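# Upright a side-lying carton and open its lid

## Task

A closed carton rests on one of its sides on the table. Turn it so it stands upright with the lid facing up, then swing the lid open until it is roughly vertical or leaned back beyond vertical. It must stay that way after the robot lets go, and nothing may end up off the table. (The lid's tab is tucked down inside the wall that has the thumb notch.)

## Robot and tools

Robot: two arms, left_arm and right_arm. Each carries an identical five-finger right hand, so the hands are not mirrored: every number and axis means the same on both. Base positions in the scene frame: left_arm (-0.069, +0.657, +0.073) m, right_arm (+0.037, -0.489, +0.073) m, both nearly unrotated. The reference page for the task is shown by show_instructions.

Frames. Scene frame: origin at table-top height, midway between the nominal bases; +z up, +x out over the table, left_arm on the +y side (not the image side). Table and fixed camera are in the scene frame. Each arm's reported hand pose, velocities and Hand target are in that arm's own base frame. Offsets you send are along the current Hand target's own axes.

Hand point: a point 0.05 m in front of the palm and 0.15 m out from the wrist flange. Its +z runs along the straightened fingers, +y comes out of the palm, +x runs across the palm away from the thumb. Straight fingers reach 0.06-0.07 m past the point along +z and sit 0.06 m behind it along -y. A bracket on the little-finger side of the wrist sticks out and can strike things; with fingers level the wrist can hang below the point and reach the table first.

The 28-number row (every value in [-1, 1], always all 28 even if one arm is idle): left_arm dx, dy, dz, rx, ry, rz; left hand little, ring, middle, index, thumb_bend, thumb_turn, force_limit, speed; then the same 14 for right_arm. Pose numbers are offsets, not poses: measured from that arm's Hand target at the start of the action, along its axes; 1.0 equals 0.6 m or 180 degrees; rx, ry, rz form one rotation vector. All six zero re-requests the current Hand target. Finger numbers are absolute targets: +1 open/straight, -1 closed/curled; thumb_turn +1 beside the palm, -1 across in front of it. force_limit maps -1..+1 to about 0..10 N at the fingertip (0..15 N for the two thumb motors). speed rises from almost zero at -1 to full at +0.48 and above. A hand has no 'no change' value: repeat the last eight numbers sent to it; if none yet, send its hand_measured six values plus hand_force_limit and hand_speed.

Tools.
- execute_actions(actions, cameras): actions is a list of actions; each action is up to 15 rows at 1/30 s per row, a short one holding its last row. Each row counts from the action's starting Hand target, not from the previous row; a repeated offset keeps moving further. Images come only with an empty list or a cameras request.
- move(target, speed, blend, stop_force, zero, blocking, cameras): target is one 28-number row or up to 15 rows, every row an offset from the same starting Hand targets. speed is the path top speed in m/s, 0.002-3.2 (default 0.25), turning up to twice that in rad/s; one value or one per target. blend, in m, rounds corners of a list. stop_force, 4-120 N, ends an arm's path when its wrist sensor feels that much push against the motion; do not rely on it when the hand turns, and leave it out when pulling away from a contact. zero (only with stop_force) re-zeroes first. blocking=false returns early and cannot go with stop_force. The result adds a 'move:' line: done, off_target, moving, held or fault, and limits (paced = pose clipped, held = steps withheld).
- wait(seconds 0-10), stop() to brake a running move, zero_wrist_force(arm), zoom_image(camera, region [x0, y0, x1, y1] pixels, at most 504 wide and high), show_instructions(), finished_scene(scene).
Cameras: cam_high, cam_left_wrist, cam_right_wrist, each 672x504.

Result lines: end_effector_position (m), end_effector_quat_wxyz, velocities, Hand target (the base for the next offsets; the hand often rests a bit short of it), hand_measured, hand_stopped_by (moving, target, force, stalled, fault) and hand_load_n for the six motors in row order, hand_force_limit, hand_speed, joint positions and torques, Wrist force/torque in the hand's axes (plus a peak line), motor temperatures, MOTOR HOT or fault lines.

Cautions. Commanded orientation is clipped to 32 degrees from the measured one per step. An arm stops for 10 s if outside force reaches roughly 150 N or a joint's contact torque passes its limit (elbow 136, wrist joints 49.1, shoulders 300 N m); the arms are stiff, so aiming even slightly past a firm contact can trigger this. Approach slowly; fast touches hit harder. Close fingers gently (speed -0.94 or lower) with a modest force_limit; the hand grips objects about 0.035-0.065 m thick with the thumb turned in front. Keep the arms from touching each other and keep paths clear of an arm's own base. Do not push the carton off the table or let it drop; release it only when it is at rest. Motors heat when holding loads or straining; at 85 °C an arm brakes for 30-60 s.

Each tool is called after "Emit:" by a JSON object that holds its "api" and its "payload", one argument or row to a line.

Reference images:

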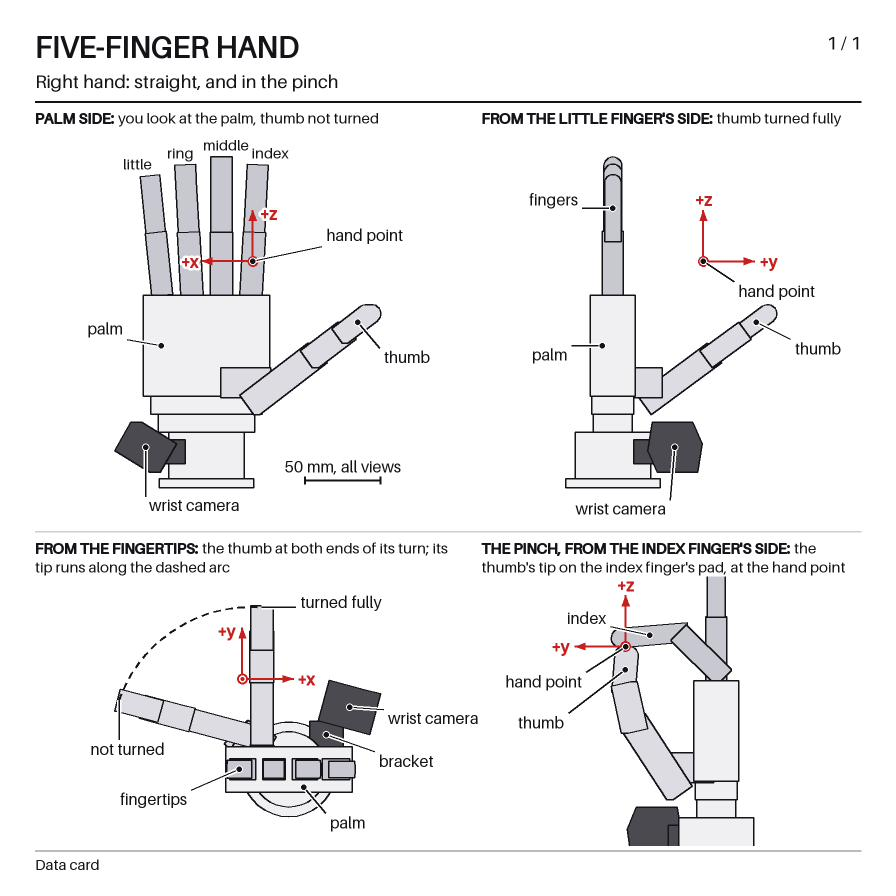

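## Session

Emit:
{"api": "execute_actions", "payload": {
  "actions": []
}}

Scene clock: 0.00 s.
left_arm: end_effector_position=(-0.0625, +0.4440, +0.6780) hand_measured=(+1.000, +1.000, +1.000, +1.000, +1.000, +1.000) hand_load_n=(+0.0, +0.5, +0.0, +0.5, +0.0, +0.0) hand_stopped_by=(target, target, target, target, target, target) hand_force_limit=0.00 hand_speed=-0.80 end_effector_quat_wxyz=(-0.008, +0.686, -0.728, -0.011) | right_arm: end_effector_position=(+0.1106, -0.5492, +0.5242) hand_measured=(+1.000, +1.000, +1.000, +1.000, +1.000, +1.000) hand_load_n=(+0.0, +0.0, +0.0, +0.0, +0.0, +0.0) hand_stopped_by=(target, target, target, target, target, target) hand_force_limit=0.00 hand_speed=-0.80 end_effector_quat_wxyz=(-0.045, +0.734, +0.675, +0.061)
Joint positions: left_arm=[1.131 -1.68 1.402 1.826 1.556 -1.951] | right_arm=[-1.807 -1.449 1.475 1.696 1.579 -1.724]
Joint velocities: within noise
Joint torques (N m): no reading
Motor temperatures (°C): left_arm=[31 29 29 38 37 35] | right_arm=[32 31 31 38 32 37]
Wrist force (N): no reading
Wrist torque (N m): no reading
Wrist force, peak (N): no reading
Hand target: left_arm -0.0625, +0.4440, +0.6780; -0.008, +0.686, -0.728, -0.011 | right_arm +0.1106, -0.5492, +0.5242; -0.045, +0.734, +0.675, +0.061

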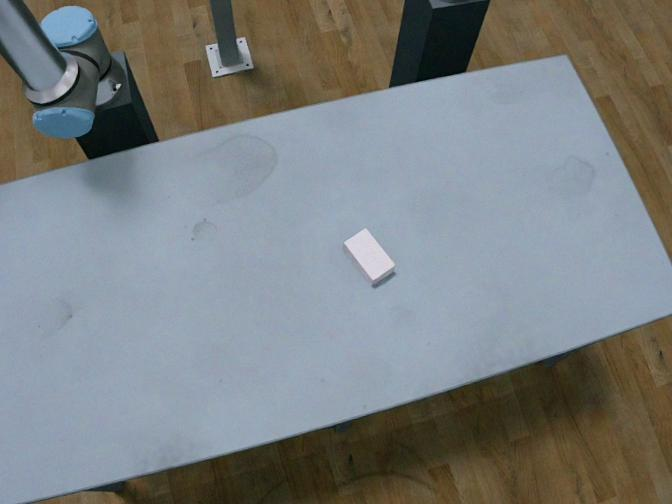

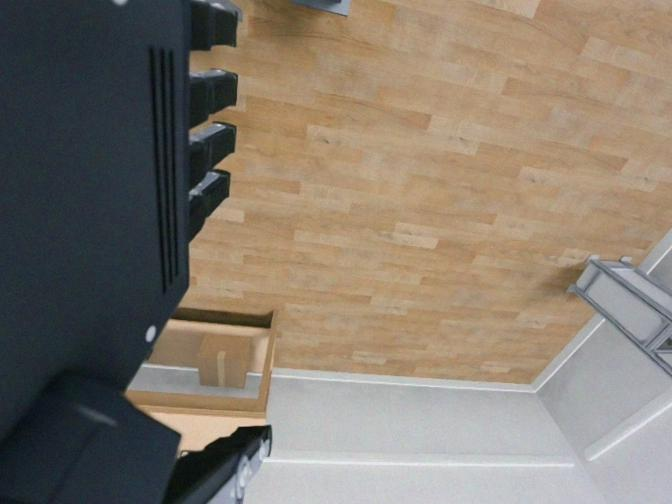

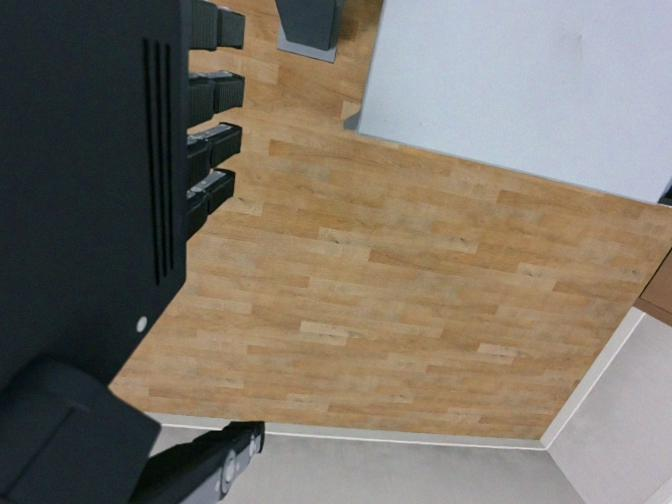

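Emit:
{"api": "zoom_image", "payload": {
  "camera": "cam_high",
  "region": [310, 200, 430, 310]
}}

Emit:
{"api": "zoom_image", "payload": {
  "camera": "cam_high",
  "region": [0, 0, 504, 300]
}}

Scaled by 4.200 from the camera's 672x504 image, which has a finer 960x720 frame.

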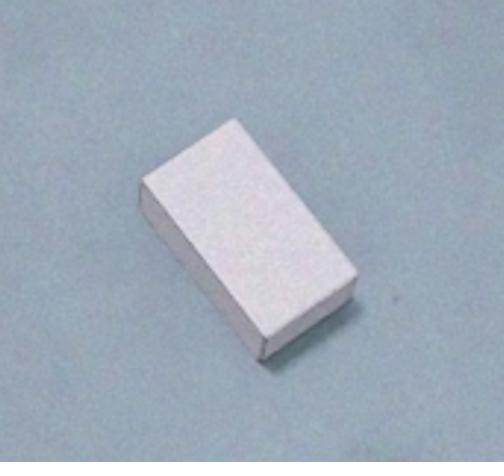

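Scaled by 1.000.

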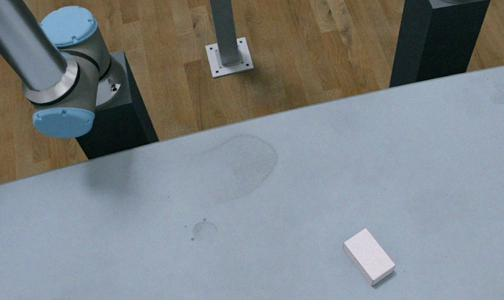

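Emit:
{"api": "move", "payload": {
  "target": [0,0,0,0,0,0,1,1,1,1,1,1,0,-0.8,0.537,0.603,0.132,0.0072,-0.0477,-0.0266,1,1,1,1,1,1,0,-0.8],
  "speed": 0.5
}}

Emit:
{"api": "move", "payload": {
  "target": [0,0,0,0,0,0,1,1,1,1,1,1,0,-0.8,1.0,0.12,0,0,0,0,1,1,1,1,1,1,0,-0.8],
  "speed": 0.5,
  "cameras": ["all"]
}}

Scene clock: 3.60 s.
left_arm: end_effector_position=(-0.0625, +0.4440, +0.6780) hand_measured=(+1.000, +1.000, +1.000, +1.000, +1.000, +1.000) hand_load_n=(+0.0, +0.0, +0.0, +0.0, +0.0, +0.0) hand_stopped_by=(target, target, target, target, target, target) hand_force_limit=0.00 hand_speed=-0.80 end_effector_quat_wxyz=(-0.008, +0.686, -0.728, -0.011) | right_arm: end_effector_position=(+0.4992, -0.2505, +0.5000) hand_measured=(+1.000, +1.000, +1.000, +1.000, +1.000, +1.000) hand_load_n=(+0.0, +0.0, +0.0, +0.0, +0.0, +0.0) hand_stopped_by=(target, target, target, target, target, target) hand_force_limit=0.00 hand_speed=-0.80 end_effector_quat_wxyz=(-0.001, +0.707, +0.707, +0.000)
Joint positions: left_arm=[1.131 -1.68 1.402 1.826 1.556 -1.951] | right_arm=[-0.827 -1.557 1.603 1.526 1.571 -0.827]
Joint torques (N m): left_arm=[-3.17 -27.51 -38.14 3.58 -0.17 -0.28] | right_arm=[10 -59.03 -32.63 5.77 -2.89 2]
Wrist force (N): left_arm=[-0.3 -0.3 0.2] | right_arm=[-0.2 -0.3 -0.1]
Wrist torque (N m): left_arm=[-0.05 0.04 -0.03] | right_arm=[-0.02 0.03 0.07]
Wrist force, peak (N): left_arm=[0.3 -0.2 0.7] | right_arm=[-2.4 -2.4 -0.6]
Hand target: left_arm -0.0625, +0.4440, +0.6780; -0.008, +0.686, -0.728, -0.011 | right_arm +0.4992, -0.2503, +0.5001; -0.001, +0.707, +0.707, +0.000
Off the commanded pose: left_arm 0.000 m, 0 deg | right_arm 0.000 m, 0 deg.
move: done

Scene clock: 5.40 s.
left_arm: end_effector_position=(-0.0625, +0.4440, +0.6780) hand_measured=(+1.000, +1.000, +1.000, +1.000, +1.000, +1.000) hand_load_n=(+0.0, +0.0, +0.0, +0.0, +0.0, +0.0) hand_stopped_by=(target, target, target, target, target, target) hand_force_limit=0.00 hand_speed=-0.80 end_effector_quat_wxyz=(-0.008, +0.686, -0.728, -0.011) | right_arm: end_effector_position=(+0.5707, +0.3496, +0.5004) hand_measured=(+1.000, +1.000, +1.000, +1.000, +1.000, +1.000) hand_load_n=(+0.0, +0.0, +0.0, +0.0, +0.0, +0.0) hand_stopped_by=(target, target, target, target, target, target) hand_force_limit=0.00 hand_speed=-0.80 end_effector_quat_wxyz=(-0.001, +0.707, +0.707, +0.000)
Joint positions: left_arm=[1.131 -1.68 1.402 1.826 1.556 -1.951] | right_arm=[0.363 -1.305 1.313 1.564 1.57 0.362]
Joint torques (N m): left_arm=[-5.06 -28.7 -38.85 3.46 -0.33 -0.12] | right_arm=[11.56 -65.95 -43.89 1.42 -1.05 1.3]
Wrist force (N): left_arm=[-0.5 -0.1 -0.2] | right_arm=[0.2 -0.1 -0.5]
Wrist torque (N m): left_arm=[-0.01 0.09 -0.03] | right_arm=[0.06 -0.02 0.13]
Wrist force, peak (N): left_arm=[-0.6 -0.4 0.0] | right_arm=[3.6 -0.2 -0.4]
Hand target: left_arm -0.0625, +0.4440, +0.6780; -0.008, +0.686, -0.728, -0.011 | right_arm +0.5707, +0.3497, +0.5004; -0.001, +0.707, +0.707, +0.000
Off the commanded pose: left_arm 0.000 m, 0 deg | right_arm 0.000 m, 0 deg.
move: done

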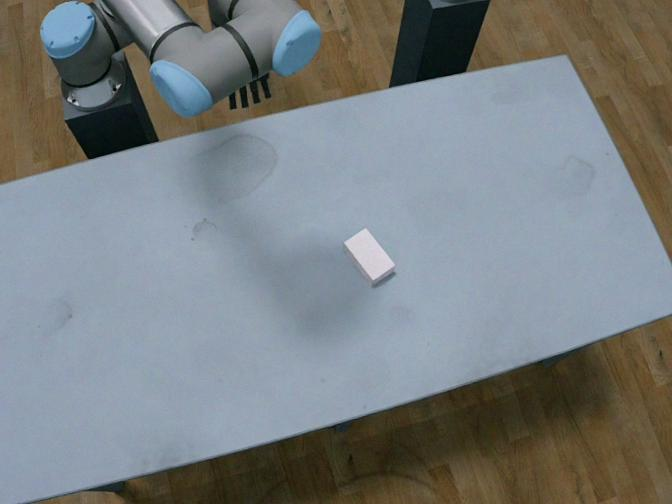

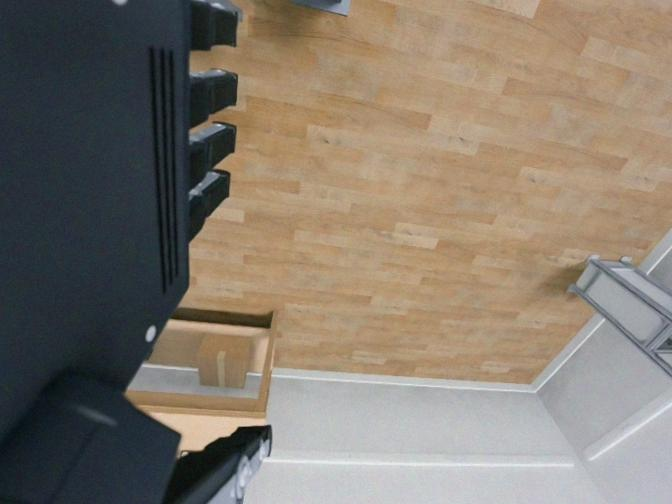

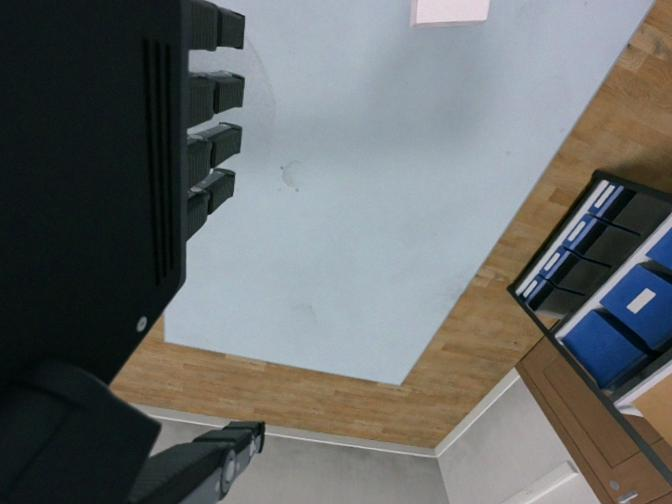

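Emit:
{"api": "move", "payload": {
  "target": [0,0,0,0,0,0,1,1,1,1,1,1,0,-0.8,0.5,0.0,0.15,0,0,0,1,1,1,1,1,1,0,-0.8],
  "speed": 0.5,
  "cameras": ["cam_high","cam_right_wrist"]
}}

Scene clock: 7.00 s.
left_arm: end_effector_position=(-0.0625, +0.4440, +0.6780) hand_measured=(+1.000, +1.000, +1.000, +1.000, +1.000, +1.000) hand_load_n=(+0.0, +0.0, +0.0, +0.0, +0.0, +0.0) hand_stopped_by=(target, target, target, target, target, target) hand_force_limit=0.00 hand_speed=-0.80 end_effector_quat_wxyz=(-0.008, +0.686, -0.728, -0.011) | right_arm: end_effector_position=(+0.5704, +0.6497, +0.4106) hand_measured=(+1.000, +1.000, +1.000, +1.000, +1.000, +1.000) hand_load_n=(+0.0, +0.0, +0.0, +0.0, +0.0, +0.0) hand_stopped_by=(target, target, target, target, target, target) hand_force_limit=0.00 hand_speed=-0.80 end_effector_quat_wxyz=(+0.000, +0.707, +0.707, +0.000)
Joint positions: left_arm=[1.131 -1.68 1.402 1.826 1.556 -1.951] | right_arm=[0.721 -0.9 0.869 1.601 1.57 0.72]
Joint torques (N m): left_arm=[-4.5 -27.22 -39.23 3.57 -0.48 0.29] | right_arm=[8.83 -91.26 -46.98 2.04 0.52 -0.09]
Wrist force (N): left_arm=[-0.2 -0.2 0.1] | right_arm=[0.4 0.1 0.0]
Wrist torque (N m): left_arm=[-0.02 0.03 -0.02] | right_arm=[0.07 -0.04 0.15]
Wrist force, peak (N): left_arm=[-0.5 0.2 0.4] | right_arm=[3.6 -0.1 1.2]
Hand target: left_arm -0.0625, +0.4440, +0.6780; -0.008, +0.686, -0.728, -0.011 | right_arm +0.5703, +0.6498, +0.4106; -0.001, +0.707, +0.707, +0.000
Off the commanded pose: left_arm 0.000 m, 0 deg | right_arm 0.000 m, 0 deg.
move: done
Images, in order (width x height): cam_high 672x504, cam_right_wrist 672x504.

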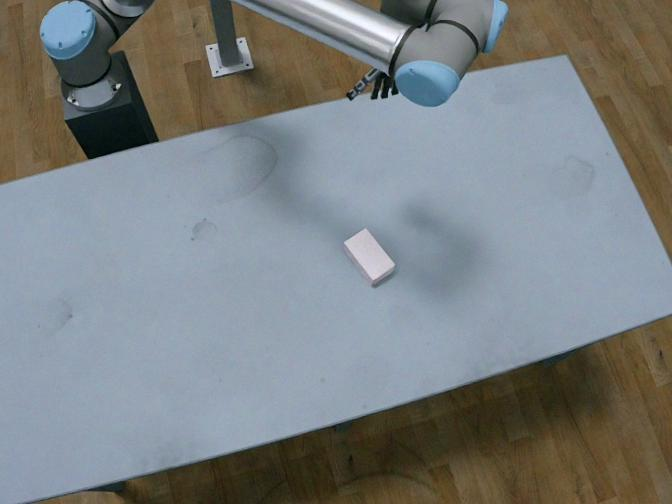

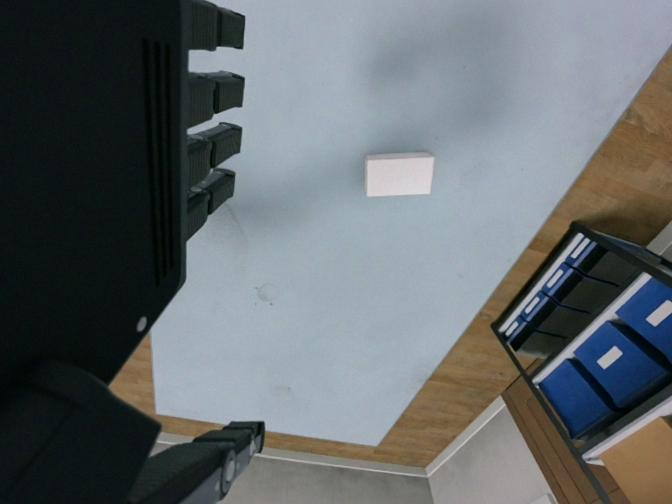

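Emit:
{"api": "move", "payload": {
  "target": [0,0,0,0,0,0,1,1,1,1,1,1,0,-0.8,0,0.0,0.25,0,0,0,1,1,1,1,1,1,0,-0.8],
  "speed": 0.5,
  "cameras": ["cam_high","cam_right_wrist"]
}}

Emit:
{"api": "move", "payload": {
  "target": [0,0,0,0,0,0,1,1,1,1,1,1,0,-0.8,0,0.25,0,0,0,0,1,1,1,1,1,1,0,-0.8],
  "speed": 0.5,
  "cameras": ["cam_high","cam_right_wrist"]
}}

Scene clock: 8.67 s.
left_arm: end_effector_position=(-0.0625, +0.4440, +0.6780) hand_measured=(+1.000, +1.000, +1.000, +1.000, +1.000, +1.000) hand_load_n=(+0.0, +0.0, +0.0, +0.0, +0.0, +0.0) hand_stopped_by=(target, target, target, target, target, target) hand_force_limit=0.00 hand_speed=-0.80 end_effector_quat_wxyz=(-0.008, +0.686, -0.728, -0.011) | right_arm: end_effector_position=(+0.5702, +0.6499, +0.2606) hand_measured=(+1.000, +1.000, +1.000, +1.000, +1.000, +1.000) hand_load_n=(+0.0, +0.0, +0.0, +0.0, +0.0, +0.0) hand_stopped_by=(target, target, target, target, target, target) hand_force_limit=0.00 hand_speed=-0.80 end_effector_quat_wxyz=(-0.001, +0.707, +0.707, +0.000)
Joint positions: left_arm=[1.131 -1.68 1.402 1.826 1.556 -1.951] | right_arm=[0.721 -0.872 1.087 1.356 1.57 0.72]
Joint torques (N m): left_arm=[-3.51 -27.5 -38.21 3.59 0.07 -0.12] | right_arm=[-1.82 -117.51 -36.72 1.76 -0.03 -2.11]
Wrist force (N): left_arm=[-0.4 0.0 0.0] | right_arm=[0.3 -0.5 -0.2]
Wrist torque (N m): left_arm=[0.01 0.06 -0.02] | right_arm=[-0.01 -0.05 0.07]
Wrist force, peak (N): left_arm=[-0.7 -0.4 0.2] | right_arm=[0.2 -0.1 3.7]
Hand target: left_arm -0.0625, +0.4440, +0.6780; -0.008, +0.686, -0.728, -0.011 | right_arm +0.5702, +0.6499, +0.2606; -0.001, +0.707, +0.707, +0.000
Off the commanded pose: left_arm 0.000 m, 0 deg | right_arm 0.000 m, 0 deg.
move: done
Images, in order (width x height): cam_high 672x504, cam_right_wrist 672x504.

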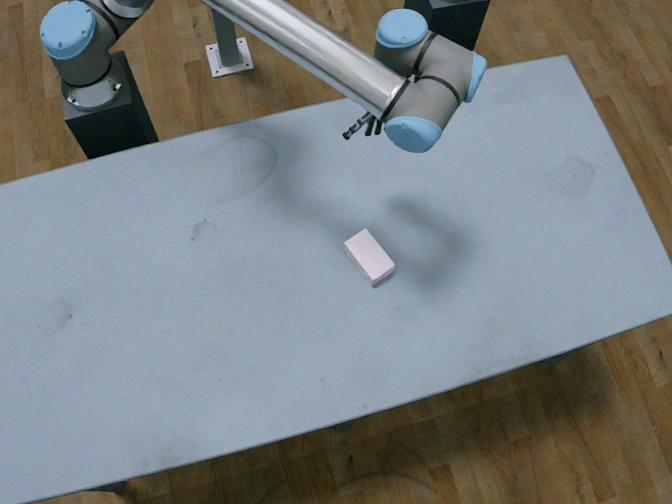

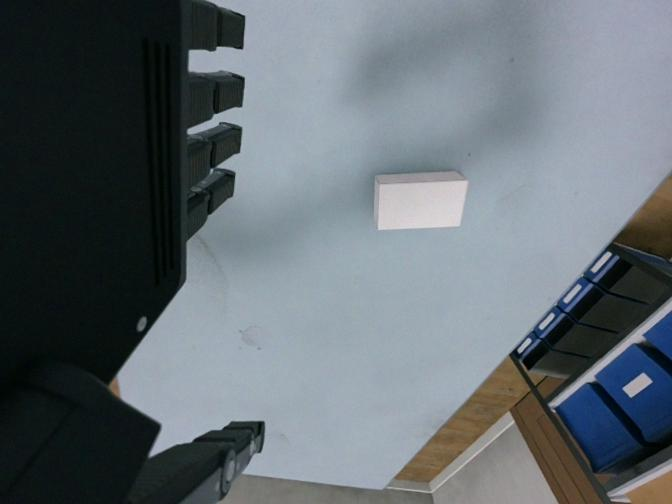

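Scene clock: 9.60 s.
left_arm: end_effector_position=(-0.0625, +0.4440, +0.6780) hand_measured=(+1.000, +1.000, +1.000, +1.000, +1.000, +1.000) hand_load_n=(+0.0, +0.0, +0.0, +0.0, +0.0, +0.0) hand_stopped_by=(target, target, target, target, target, target) hand_force_limit=0.00 hand_speed=-0.80 end_effector_quat_wxyz=(-0.008, +0.686, -0.728, -0.011) | right_arm: end_effector_position=(+0.7201, +0.6501, +0.2604) hand_measured=(+1.000, +1.000, +1.000, +1.000, +1.000, +1.000) hand_load_n=(+0.0, +0.0, +0.0, +0.0, +0.0, +0.0) hand_stopped_by=(target, target, target, target, target, target) hand_force_limit=0.00 hand_speed=-0.80 end_effector_quat_wxyz=(-0.001, +0.707, +0.707, +0.000)
Joint positions: left_arm=[1.131 -1.68 1.402 1.826 1.556 -1.951] | right_arm=[0.616 -0.667 0.724 1.515 1.57 0.615]
Joint torques (N m): left_arm=[-1.17 -28.86 -39.06 3.47 -0.07 0.18] | right_arm=[-6.39 -112.12 -50.11 4.04 2.25 -1.11]
Wrist force (N): left_arm=[-0.5 -0.2 0.2] | right_arm=[0.5 0.1 0.3]
Wrist torque (N m): left_arm=[-0.04 0.08 -0.03] | right_arm=[0.05 -0.09 -0.21]
Wrist force, peak (N): left_arm=[-0.6 0.0 0.3] | right_arm=[0.6 -3.5 -0.2]
Hand target: left_arm -0.0625, +0.4440, +0.6780; -0.008, +0.686, -0.728, -0.011 | right_arm +0.7202, +0.6500, +0.2605; -0.001, +0.707, +0.707, +0.000
Off the commanded pose: left_arm 0.000 m, 0 deg | right_arm 0.000 m, 0 deg.
move: done
Images, in order (width x height): cam_high 672x504, cam_right_wrist 672x504.

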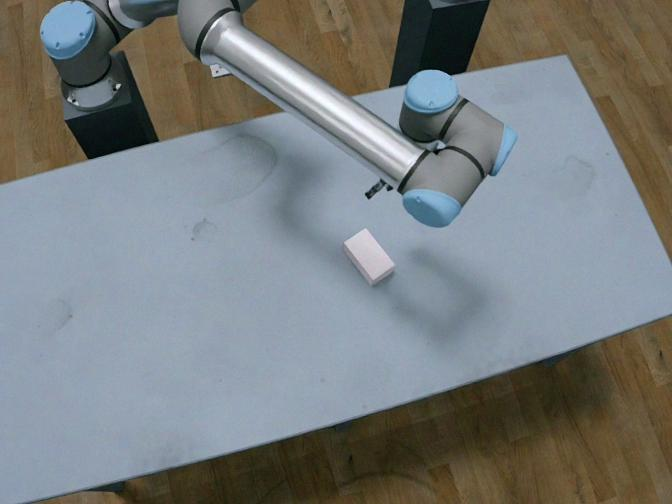

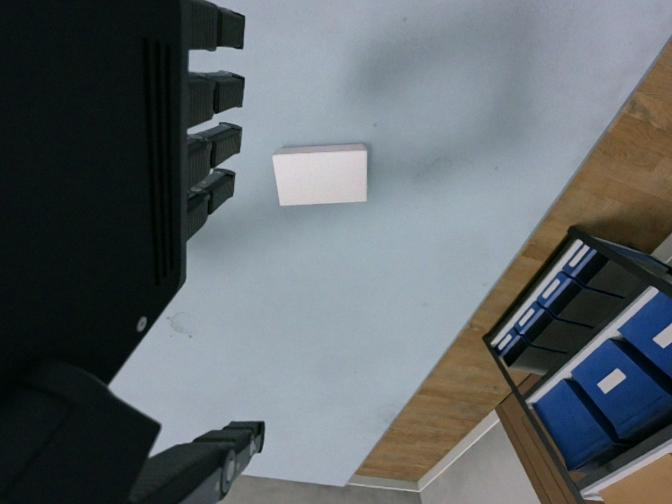

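Emit:
{"api": "zoom_image", "payload": {
  "camera": "cam_right_wrist",
  "region": [255, 120, 385, 220]
}}

Scaled by 3.877 from the camera's 672x504 image, which has a finer 960x720 frame.

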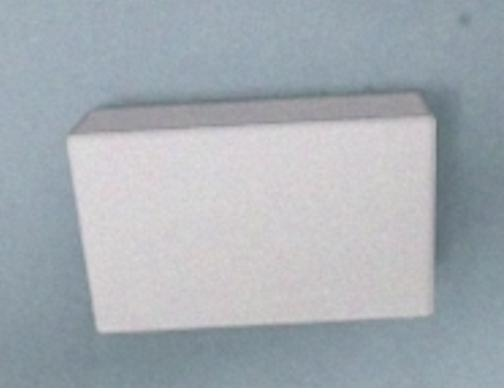

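Emit:
{"api": "move", "payload": {
  "target": [0,0,0,0,0,0,1,1,1,1,1,1,0,-0.8,-0.369,-0.3135,0.334,0,0,-0.611,1,1,1,1,1,1,0,-0.8],
  "speed": 0.7,
  "cameras": ["cam_high","cam_right_wrist"]
}}

Scene clock: 13.97 s.
left_arm: end_effector_position=(-0.0625, +0.4440, +0.6780) hand_measured=(+1.000, +1.000, +1.000, +1.000, +1.000, +1.000) hand_load_n=(+0.0, +0.0, +0.0, +0.0, +0.0, +0.0) hand_stopped_by=(target, target, target, target, target, target) hand_force_limit=0.00 hand_speed=-0.80 end_effector_quat_wxyz=(-0.008, +0.686, -0.728, -0.011) | right_arm: end_effector_position=(+0.5321, +0.4286, +0.0601) hand_measured=(+1.000, +1.000, +1.000, +1.000, +1.000, +1.000) hand_load_n=(+0.0, +0.0, +0.0, +0.0, +0.0, +0.0) hand_stopped_by=(target, target, target, target, target, target) hand_force_limit=0.00 hand_speed=-0.80 end_effector_quat_wxyz=(+0.000, -0.174, +0.985, +0.000)
Joint positions: left_arm=[1.131 -1.68 1.402 1.826 1.556 -1.951] | right_arm=[0.326 -1.044 1.779 0.837 1.57 -1.594]
Joint torques (N m): left_arm=[-2.35 -28.16 -37.47 3.6 0.02 -0.15] | right_arm=[7.27 -92.28 -40.05 5.59 1.27 -2.88]
Wrist force (N): left_arm=[-0.2 -0.2 0.0] | right_arm=[0.3 -0.6 0.0]
Wrist torque (N m): left_arm=[-0.03 0.03 -0.02] | right_arm=[-0.07 -0.03 -0.16]
Wrist force, peak (N): left_arm=[-0.5 -0.7 0.4] | right_arm=[1.6 0.8 -0.6]
Hand target: left_arm -0.0625, +0.4440, +0.6780; -0.008, +0.686, -0.728, -0.011 | right_arm +0.5322, +0.4286, +0.0601; +0.000, -0.174, +0.985, +0.000
Off the commanded pose: left_arm 0.000 m, 0 deg | right_arm 0.000 m, 0 deg.
move: done
Images, in order (width x height): cam_high 672x504, cam_right_wrist 672x504.

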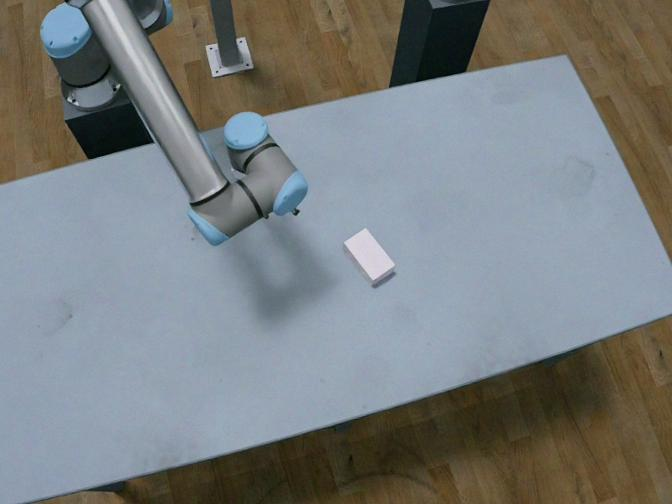

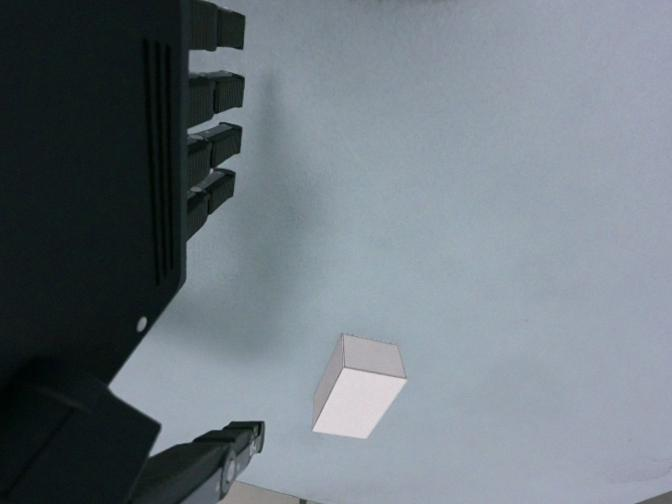

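Emit:
{"api": "zoom_image", "payload": {
  "camera": "cam_right_wrist",
  "region": [295, 320, 425, 450]
}}

Scaled by 3.877 from the camera's 672x504 image, which has a finer 960x720 frame.

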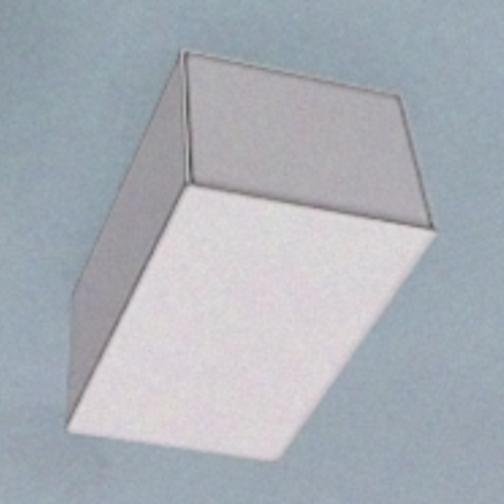

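Emit:
{"api": "zoom_image", "payload": {
  "camera": "cam_high",
  "region": [340, 225, 400, 290]
}}

Emit:
{"api": "zoom_image", "payload": {
  "camera": "cam_right_wrist",
  "region": [330, 325, 412, 387]
}}

Scaled by 7.754 from the camera's 672x504 image, which has a finer 960x720 frame.

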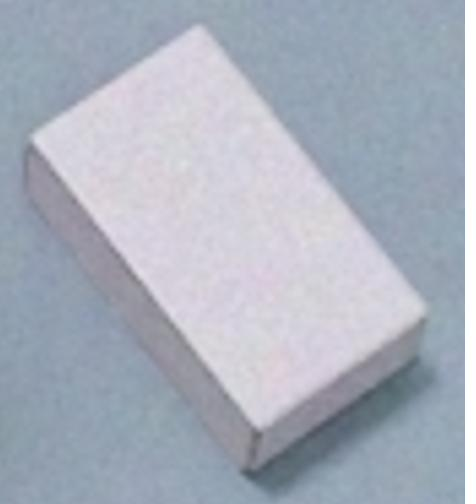

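Scaled by 6.146 from the camera's 672x504 image, which has a finer 960x720 frame.

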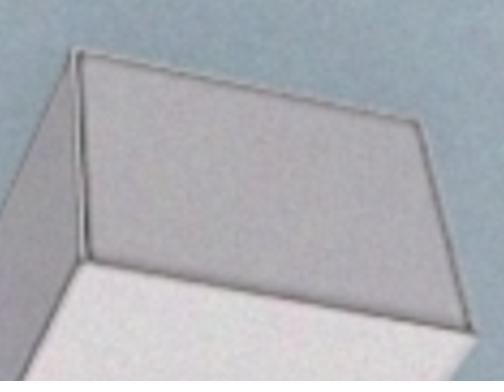

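Emit:
{"api": "move", "payload": {
  "target": [
    [0,0,0,0,0,0,1,1,1,1,1,1,0,-0.8,-0.392,0.161,-0.233,0,0,0.556,1,1,1,1,1,1,0,-0.8],
    [0,0,0,0,0,0,1,1,1,1,1,1,0,-0.8,-0.737,0.196,0.05,0,0,-0.883,1,1,1,1,1,1,0,-0.8]
  ],
  "speed": 0.8,
  "blend": 0.05,
  "cameras": ["cam_high","cam_right_wrist"]
}}

Emit:
{"api": "zoom_image", "payload": {
  "camera": "cam_right_wrist",
  "region": [250, 250, 450, 450]
}}

Scene clock: 21.27 s.
left_arm: end_effector_position=(-0.0625, +0.4440, +0.6780) hand_measured=(+1.000, +1.000, +1.000, +1.000, +1.000, +1.000) hand_load_n=(+0.0, +0.0, +0.0, +0.0, -0.5, +0.0) hand_stopped_by=(target, target, target, target, target, target) hand_force_limit=0.00 hand_speed=-0.80 end_effector_quat_wxyz=(-0.008, +0.686, -0.728, -0.011) | right_arm: end_effector_position=(+0.9054, +0.6891, +0.0294) hand_measured=(+1.000, +1.000, +1.000, +1.000, +1.000, +1.000) hand_load_n=(+0.0, +0.0, +0.0, +0.0, +0.0, +0.0) hand_stopped_by=(target, target, target, target, target, target) hand_force_limit=0.00 hand_speed=-0.80 end_effector_quat_wxyz=(-0.135, +0.975, +0.011, +0.174)
Joint positions: left_arm=[1.131 -1.68 1.402 1.826 1.556 -1.951] | right_arm=[0.515 -0.159 0.035 1.255 1.504 2.078]
Joint torques (N m): left_arm=[-3.57 -29.02 -38.13 3.57 -0.3 0.16] | right_arm=[-4.74 -151.95 -51.28 3.62 1.11 0.3]
Wrist force (N): left_arm=[0.0 -0.3 0.0] | right_arm=[-0.2 0.3 -0.5]
Wrist torque (N m): left_arm=[-0.04 0.01 -0.01] | right_arm=[0.12 0.09 -0.23]
Wrist force, peak (N): left_arm=[-0.4 -0.5 0.6] | right_arm=[0.5 -0.6 -3.1]
Hand target: left_arm -0.0625, +0.4440, +0.6780; -0.008, +0.686, -0.728, -0.011 | right_arm +0.9073, +0.6906, +0.0300; +0.000, +1.000, -0.009, +0.000
Off the commanded pose: left_arm 0.000 m, 0 deg | right_arm 0.002 m, 26 deg.
elbow stopped short (right arm): the move would have taken joint 3 (elbow) straighter than the controller allows.
move: off_target (right_arm)
Images, in order (width x height): cam_high 672x504, cam_right_wrist 672x504.

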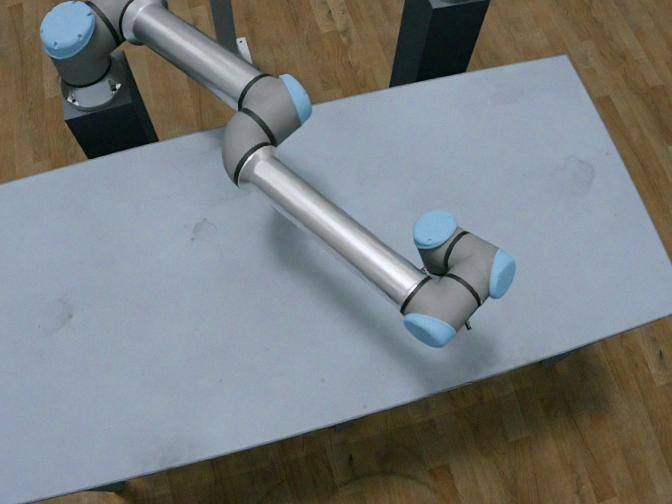

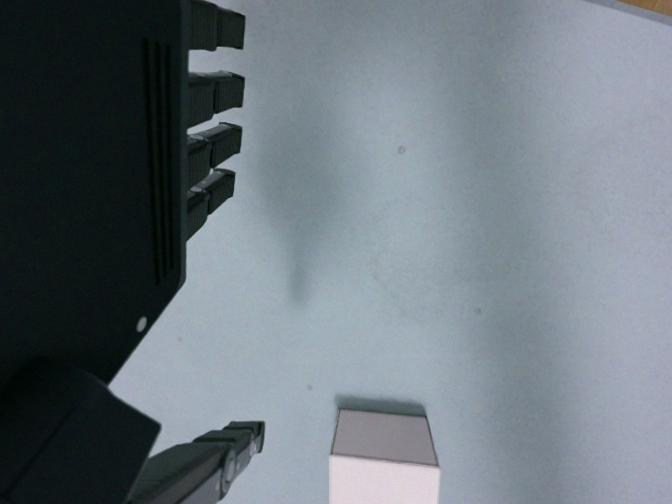

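Scaled by 2.520 from the camera's 672x504 image, which has a finer 960x720 frame.

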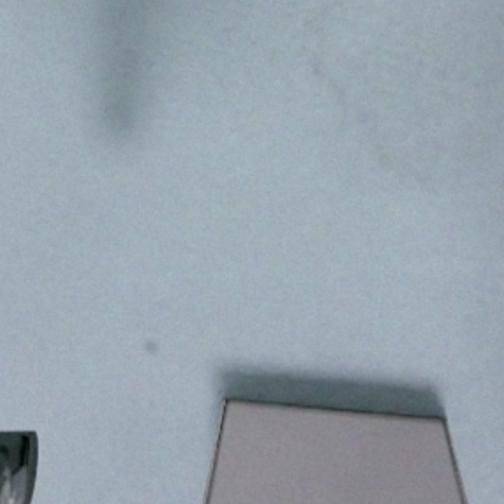

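Emit:
{"api": "zoom_image", "payload": {
  "camera": "cam_right_wrist",
  "region": [320, 395, 450, 500]
}}

Scaled by 3.877 from the camera's 672x504 image, which has a finer 960x720 frame.

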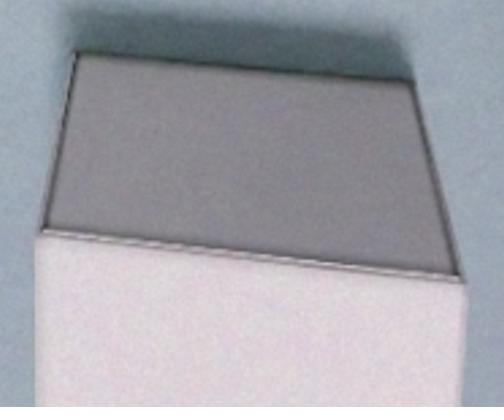

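Emit:
{"api": "move", "payload": {
  "target": [
    [0,0,0,0,0,0,1,1,1,1,1,1,0,-0.8,-0.2575,0.239,-0.283,0,0,0,1,1,1,1,1,-1,0,0],
    [0,0,0,0,0,0,1,1,1,1,1,1,0,-0.8,-0.366,0.1677,-0.1167,0.277,-0.0438,-0.0932,1,1,1,1,1,-1,0,0]
  ],
  "speed": 0.5,
  "blend": 0.04,
  "cameras": ["cam_high","cam_right_wrist"]
}}

Scene clock: 27.30 s.
left_arm: end_effector_position=(-0.0625, +0.4440, +0.6780) hand_measured=(+1.000, +1.000, +1.000, +1.000, +1.000, +1.000) hand_load_n=(+0.0, +0.0, +0.0, +0.0, +0.0, +0.0) hand_stopped_by=(target, target, target, target, target, target) hand_force_limit=0.00 hand_speed=-0.80 end_effector_quat_wxyz=(-0.008, +0.686, -0.728, -0.011) | right_arm: end_effector_position=(+0.6860, +0.5938, +0.1000) hand_measured=(+1.000, +1.000, +1.000, +1.000, +1.000, -1.000) hand_load_n=(+0.0, +0.0, +0.0, +0.0, +0.0, +0.0) hand_stopped_by=(target, target, target, target, target, target) hand_force_limit=0.00 hand_speed=0.00 end_effector_quat_wxyz=(-0.420, +0.895, +0.133, -0.063)
Joint positions: left_arm=[1.131 -1.68 1.402 1.826 1.556 -1.951] | right_arm=[0.327 -0.692 1.145 1.081 0.693 1.62]
Joint torques (N m): left_arm=[-3.35 -27.03 -37.89 3.22 -0.37 -0.35] | right_arm=[10.19 -126.2 -42.98 2.84 -3.71 -0.84]
Wrist force (N): left_arm=[-0.1 -0.3 0.5] | right_arm=[0.0 -0.4 -0.1]
Wrist torque (N m): left_arm=[-0.07 0.00 -0.02] | right_arm=[0.15 -0.01 -0.21]
Wrist force, peak (N): left_arm=[-0.5 0.4 0.6] | right_arm=[0.6 -0.8 2.4]
Hand target: left_arm -0.0625, +0.4440, +0.6780; -0.008, +0.686, -0.728, -0.011 | right_arm +0.6860, +0.5939, +0.1001; -0.421, +0.895, +0.133, -0.063
Off the commanded pose: left_arm 0.000 m, 0 deg | right_arm 0.000 m, 0 deg.
move: done
Images, in order (width x height): cam_high 672x504, cam_right_wrist 672x504.

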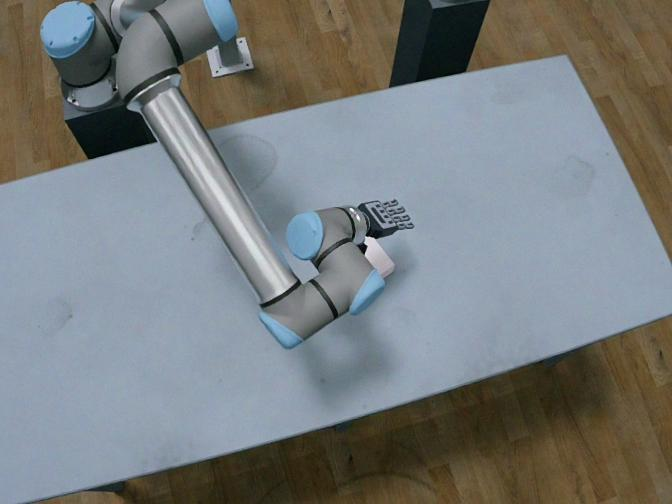

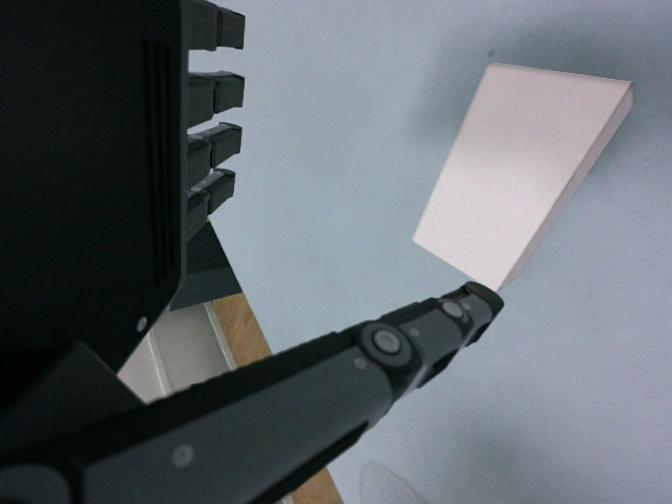

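Emit:
{"api": "move", "payload": {
  "target": [
    [0,0,0,0,0,0,1,1,1,1,1,1,0,-0.8,-0.0117,0.032,-0.0385,0,0,0,1,1,1,1,1,-1,0,0],
    [0,0,0,0,0,0,1,1,1,1,1,1,0,-0.8,-0.0117,0.1668,0.0735,0,0,0,1,1,1,1,1,-1,0,0]
  ],
  "speed": 0.2,
  "cameras": ["cam_high","cam_right_wrist"]
}}

Emit:
{"api": "zoom_image", "payload": {
  "camera": "cam_right_wrist",
  "region": [170, 0, 672, 400]
}}

Scene clock: 31.37 s.
left_arm: end_effector_position=(-0.0625, +0.4440, +0.6780) hand_measured=(+1.000, +1.000, +1.000, +1.000, +1.000, +1.000) hand_load_n=(+0.0, +0.0, +0.0, +0.0, +0.0, +0.0) hand_stopped_by=(target, target, target, target, target, target) hand_force_limit=0.00 hand_speed=-0.80 end_effector_quat_wxyz=(-0.008, +0.686, -0.728, -0.011) | right_arm: end_effector_position=(+0.6878, +0.5632, -0.0052) hand_measured=(+1.000, +1.000, +1.000, +1.000, +1.000, -1.000) hand_load_n=(+0.0, +0.0, +0.0, +0.0, +0.0, +0.0) hand_stopped_by=(target, target, target, target, target, target) hand_force_limit=0.00 hand_speed=0.00 end_effector_quat_wxyz=(-0.421, +0.895, +0.133, -0.063)
Joint positions: left_arm=[1.131 -1.68 1.402 1.826 1.556 -1.951] | right_arm=[0.292 -0.614 1.215 0.976 0.692 1.566]
Joint torques (N m): left_arm=[-2.82 -28.52 -38.61 3.42 -0.15 -0.08] | right_arm=[11.56 -121.06 -43.95 5.26 -1.42 1.64]
Wrist force (N): left_arm=[-0.5 0.1 0.4] | right_arm=[-0.1 -0.2 0.0]
Wrist torque (N m): left_arm=[-0.01 0.07 -0.03] | right_arm=[0.17 0.03 -0.20]
Wrist force, peak (N): left_arm=[-0.6 -0.5 0.2] | right_arm=[-0.1 1.8 2.1]
Hand target: left_arm -0.0625, +0.4440, +0.6780; -0.008, +0.686, -0.728, -0.011 | right_arm +0.6879, +0.5632, -0.0051; -0.421, +0.895, +0.133, -0.063
Off the commanded pose: left_arm 0.000 m, 0 deg | right_arm 0.000 m, 0 deg.
move: done
Images, in order (width x height): cam_high 672x504, cam_right_wrist 672x504.

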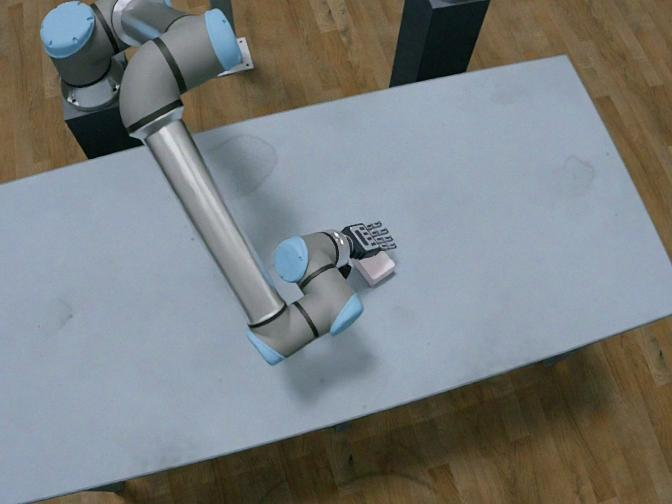

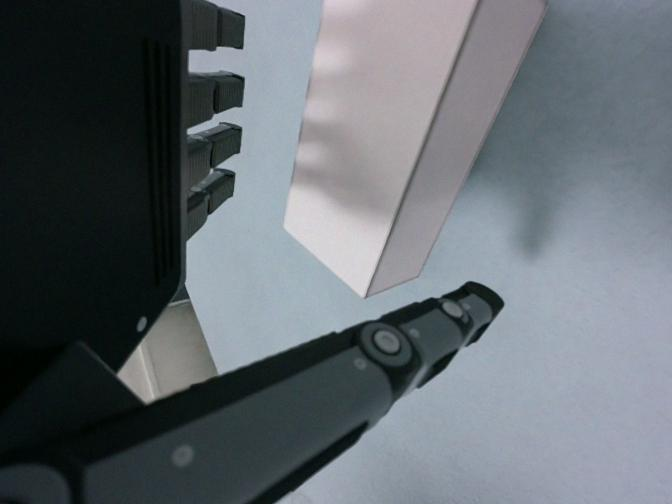

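Scaled by 1.004 from the camera's 672x504 image, which has a finer 960x720 frame.

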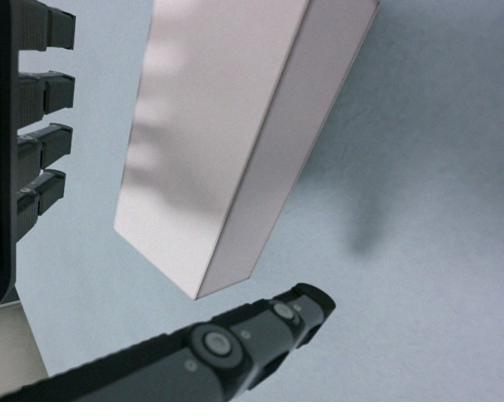

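Emit:
{"api": "move", "payload": {
  "target": [
    [0,0,0,0,0,0,1,1,1,1,1,1,0,-0.8,-0.0083,0.0437,0.0363,0,0,0,1,1,1,1,1,-1,0,0],
    [0,0,0,0,0,0,1,1,1,1,1,1,0,-0.8,-0.0083,0.0202,0.0645,0,0,0,1,1,1,1,1,-1,0,0]
  ],
  "speed": 0.12,
  "cameras": ["cam_right_wrist"]
}}

Emit:
{"api": "zoom_image", "payload": {
  "camera": "cam_right_wrist",
  "region": [170, 0, 672, 400]
}}

Scene clock: 33.20 s.
left_arm: end_effector_position=(-0.0625, +0.4440, +0.6780) hand_measured=(+1.000, +1.000, +1.000, +1.000, +1.000, +1.000) hand_load_n=(+0.0, +0.0, +0.0, +0.0, +0.0, +0.0) hand_stopped_by=(target, target, target, target, target, target) hand_force_limit=0.00 hand_speed=-0.80 end_effector_quat_wxyz=(-0.008, +0.686, -0.728, -0.011) | right_arm: end_effector_position=(+0.6768, +0.5828, -0.0391) hand_measured=(+1.000, +1.000, +1.000, +1.000, +1.000, -1.000) hand_load_n=(+0.0, +0.0, -0.5, -0.5, +0.0, +0.0) hand_stopped_by=(target, target, target, target, target, target) hand_force_limit=0.00 hand_speed=0.00 end_effector_quat_wxyz=(-0.421, +0.895, +0.133, -0.063)
Joint positions: left_arm=[1.131 -1.68 1.402 1.826 1.556 -1.951] | right_arm=[0.318 -0.584 1.217 0.912 0.693 1.606]
Joint torques (N m): left_arm=[-1.13 -29.62 -38 3.74 -0.21 -0.22] | right_arm=[-2.02 -97.51 -22.96 6.56 1.3 -0.48]
Wrist force (N): left_arm=[-0.2 -0.3 0.1] | right_arm=[-0.2 0.1 0.3]
Wrist torque (N m): left_arm=[-0.04 0.02 -0.02] | right_arm=[0.21 0.02 0.14]
Wrist force, peak (N): left_arm=[-0.7 -0.3 -0.2] | right_arm=[0.3 -0.2 1.7]
Hand target: left_arm -0.0625, +0.4440, +0.6780; -0.008, +0.686, -0.728, -0.011 | right_arm +0.6767, +0.5828, -0.0391; -0.421, +0.895, +0.133, -0.063
Off the commanded pose: left_arm 0.000 m, 0 deg | right_arm 0.000 m, 0 deg.
move: done
Images, in order (width x height): cam_right_wrist 672x504.

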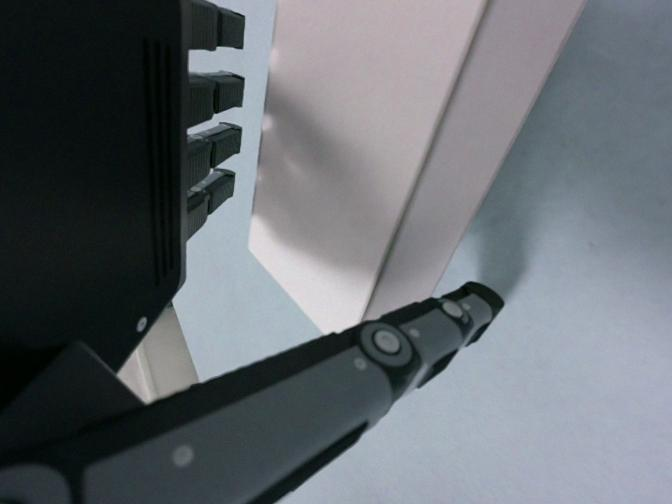

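Scaled by 1.004 from the camera's 672x504 image, which has a finer 960x720 frame.

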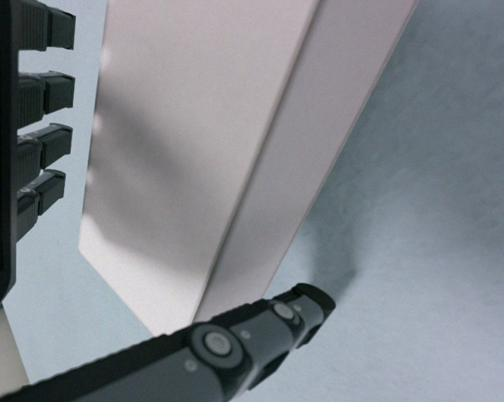

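Emit:
{"api": "move", "payload": {
  "target": [0,0,0,0,0,0,1,1,1,1,1,1,0,-0.8,0,0,0,0,0,0,1,1,1,0.1,1,-1,-0.5,-0.9],
  "cameras": ["cam_right_wrist"]
}}

Emit:
{"api": "wait", "payload": {
  "seconds": 1.5,
  "cameras": ["cam_right_wrist"]
}}

Scene clock: 36.87 s.
left_arm: end_effector_position=(-0.0625, +0.4440, +0.6780) hand_measured=(+1.000, +1.000, +1.000, +1.000, +1.000, +1.000) hand_load_n=(+0.0, +0.0, +0.0, +0.0, +0.0, +0.0) hand_stopped_by=(target, target, target, target, target, target) hand_force_limit=0.00 hand_speed=-0.80 end_effector_quat_wxyz=(-0.008, +0.686, -0.728, -0.011) | right_arm: end_effector_position=(+0.6767, +0.5828, -0.0391) hand_measured=(+1.000, +1.000, +1.000, +0.200, +1.000, -1.000) hand_load_n=(+0.0, +0.0, +0.0, +4.0, +0.5, -0.5) hand_stopped_by=(target, target, target, force, target, target) hand_force_limit=-0.50 hand_speed=-0.90 end_effector_quat_wxyz=(-0.421, +0.895, +0.133, -0.063)
Joint positions: left_arm=[1.131 -1.68 1.402 1.826 1.556 -1.951] | right_arm=[0.318 -0.584 1.217 0.912 0.693 1.606]
Joint torques (N m): left_arm=[-5.04 -26.87 -39.14 3.37 -0.63 0.4] | right_arm=[-2.02 -129.84 -24 5.79 0.98 1.21]
Wrist force (N): left_arm=[-0.1 -0.3 0.5] | right_arm=[0.0 0.2 0.0]
Wrist torque (N m): left_arm=[-0.07 0.00 -0.02] | right_arm=[0.23 0.01 0.15]
Wrist force, peak (N): left_arm=[-0.5 -0.2 0.6] | right_arm=[0.3 0.7 0.5]
Hand target: left_arm -0.0625, +0.4440, +0.6780; -0.008, +0.686, -0.728, -0.011 | right_arm +0.6767, +0.5828, -0.0391; -0.421, +0.895, +0.133, -0.063
Off the commanded pose: left_arm 0.000 m, 0 deg | right_arm 0.000 m, 0 deg.
move: done
Images, in order (width x height): cam_right_wrist 672x504.

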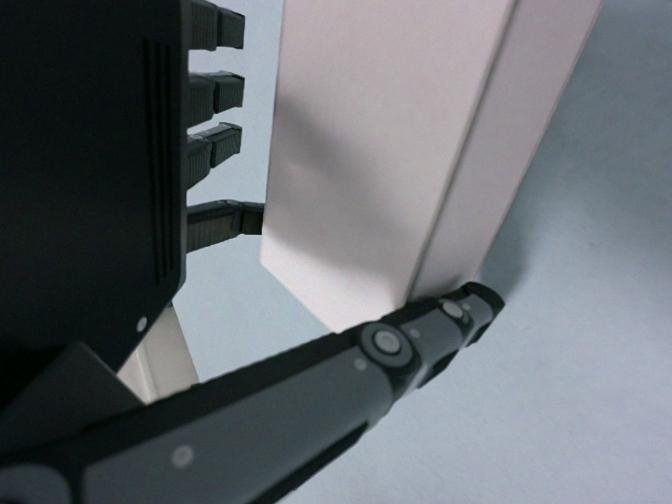

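Scene clock: 38.37 s.
left_arm: end_effector_position=(-0.0625, +0.4440, +0.6780) hand_measured=(+1.000, +1.000, +1.000, +1.000, +1.000, +1.000) hand_load_n=(+0.0, +0.0, +0.0, +0.0, +0.0, +0.0) hand_stopped_by=(target, target, target, target, target, target) hand_force_limit=0.00 hand_speed=-0.80 end_effector_quat_wxyz=(-0.008, +0.686, -0.728, -0.011) | right_arm: end_effector_position=(+0.6767, +0.5828, -0.0391) hand_measured=(+1.000, +1.000, +1.000, +0.200, +1.000, -1.000) hand_load_n=(+0.0, +0.0, +0.0, +4.0, +0.5, +0.0) hand_stopped_by=(target, target, target, force, target, target) hand_force_limit=-0.50 hand_speed=-0.90 end_effector_quat_wxyz=(-0.421, +0.895, +0.133, -0.063)
Joint positions: left_arm=[1.131 -1.68 1.402 1.826 1.556 -1.951] | right_arm=[0.318 -0.584 1.217 0.912 0.693 1.606]
Joint torques (N m): left_arm=[-3.94 -28.69 -37.05 3.88 -0.2 0.11] | right_arm=[-1.46 -131.25 -24.44 5.68 0.56 1.29]
Wrist force (N): left_arm=[-0.6 0.0 0.3] | right_arm=[0.3 0.1 0.6]
Wrist torque (N m): left_arm=[-0.02 0.09 -0.04] | right_arm=[0.20 -0.06 0.18]
Wrist force, peak (N): left_arm=[-0.4 -0.3 0.4] | right_arm=[0.3 0.3 0.8]
Hand target: left_arm -0.0625, +0.4440, +0.6780; -0.008, +0.686, -0.728, -0.011 | right_arm +0.6767, +0.5828, -0.0391; -0.421, +0.895, +0.133, -0.063
Off the commanded pose: left_arm 0.000 m, 0 deg | right_arm 0.000 m, 0 deg.
wait: 1.50 s; at rest by 0.17 s
Images, in order (width x height): cam_right_wrist 672x504.

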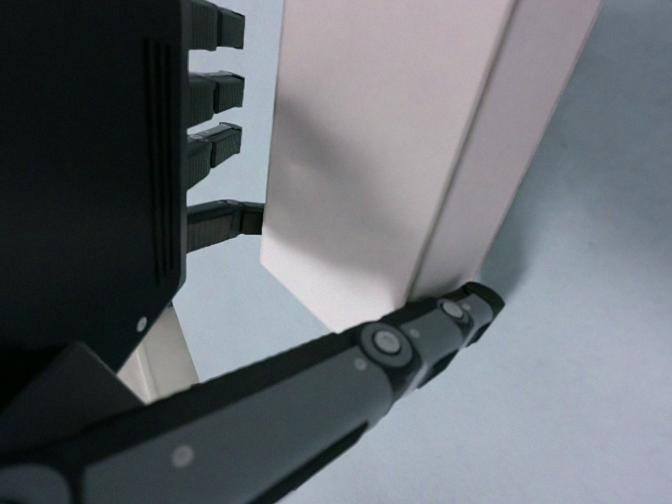

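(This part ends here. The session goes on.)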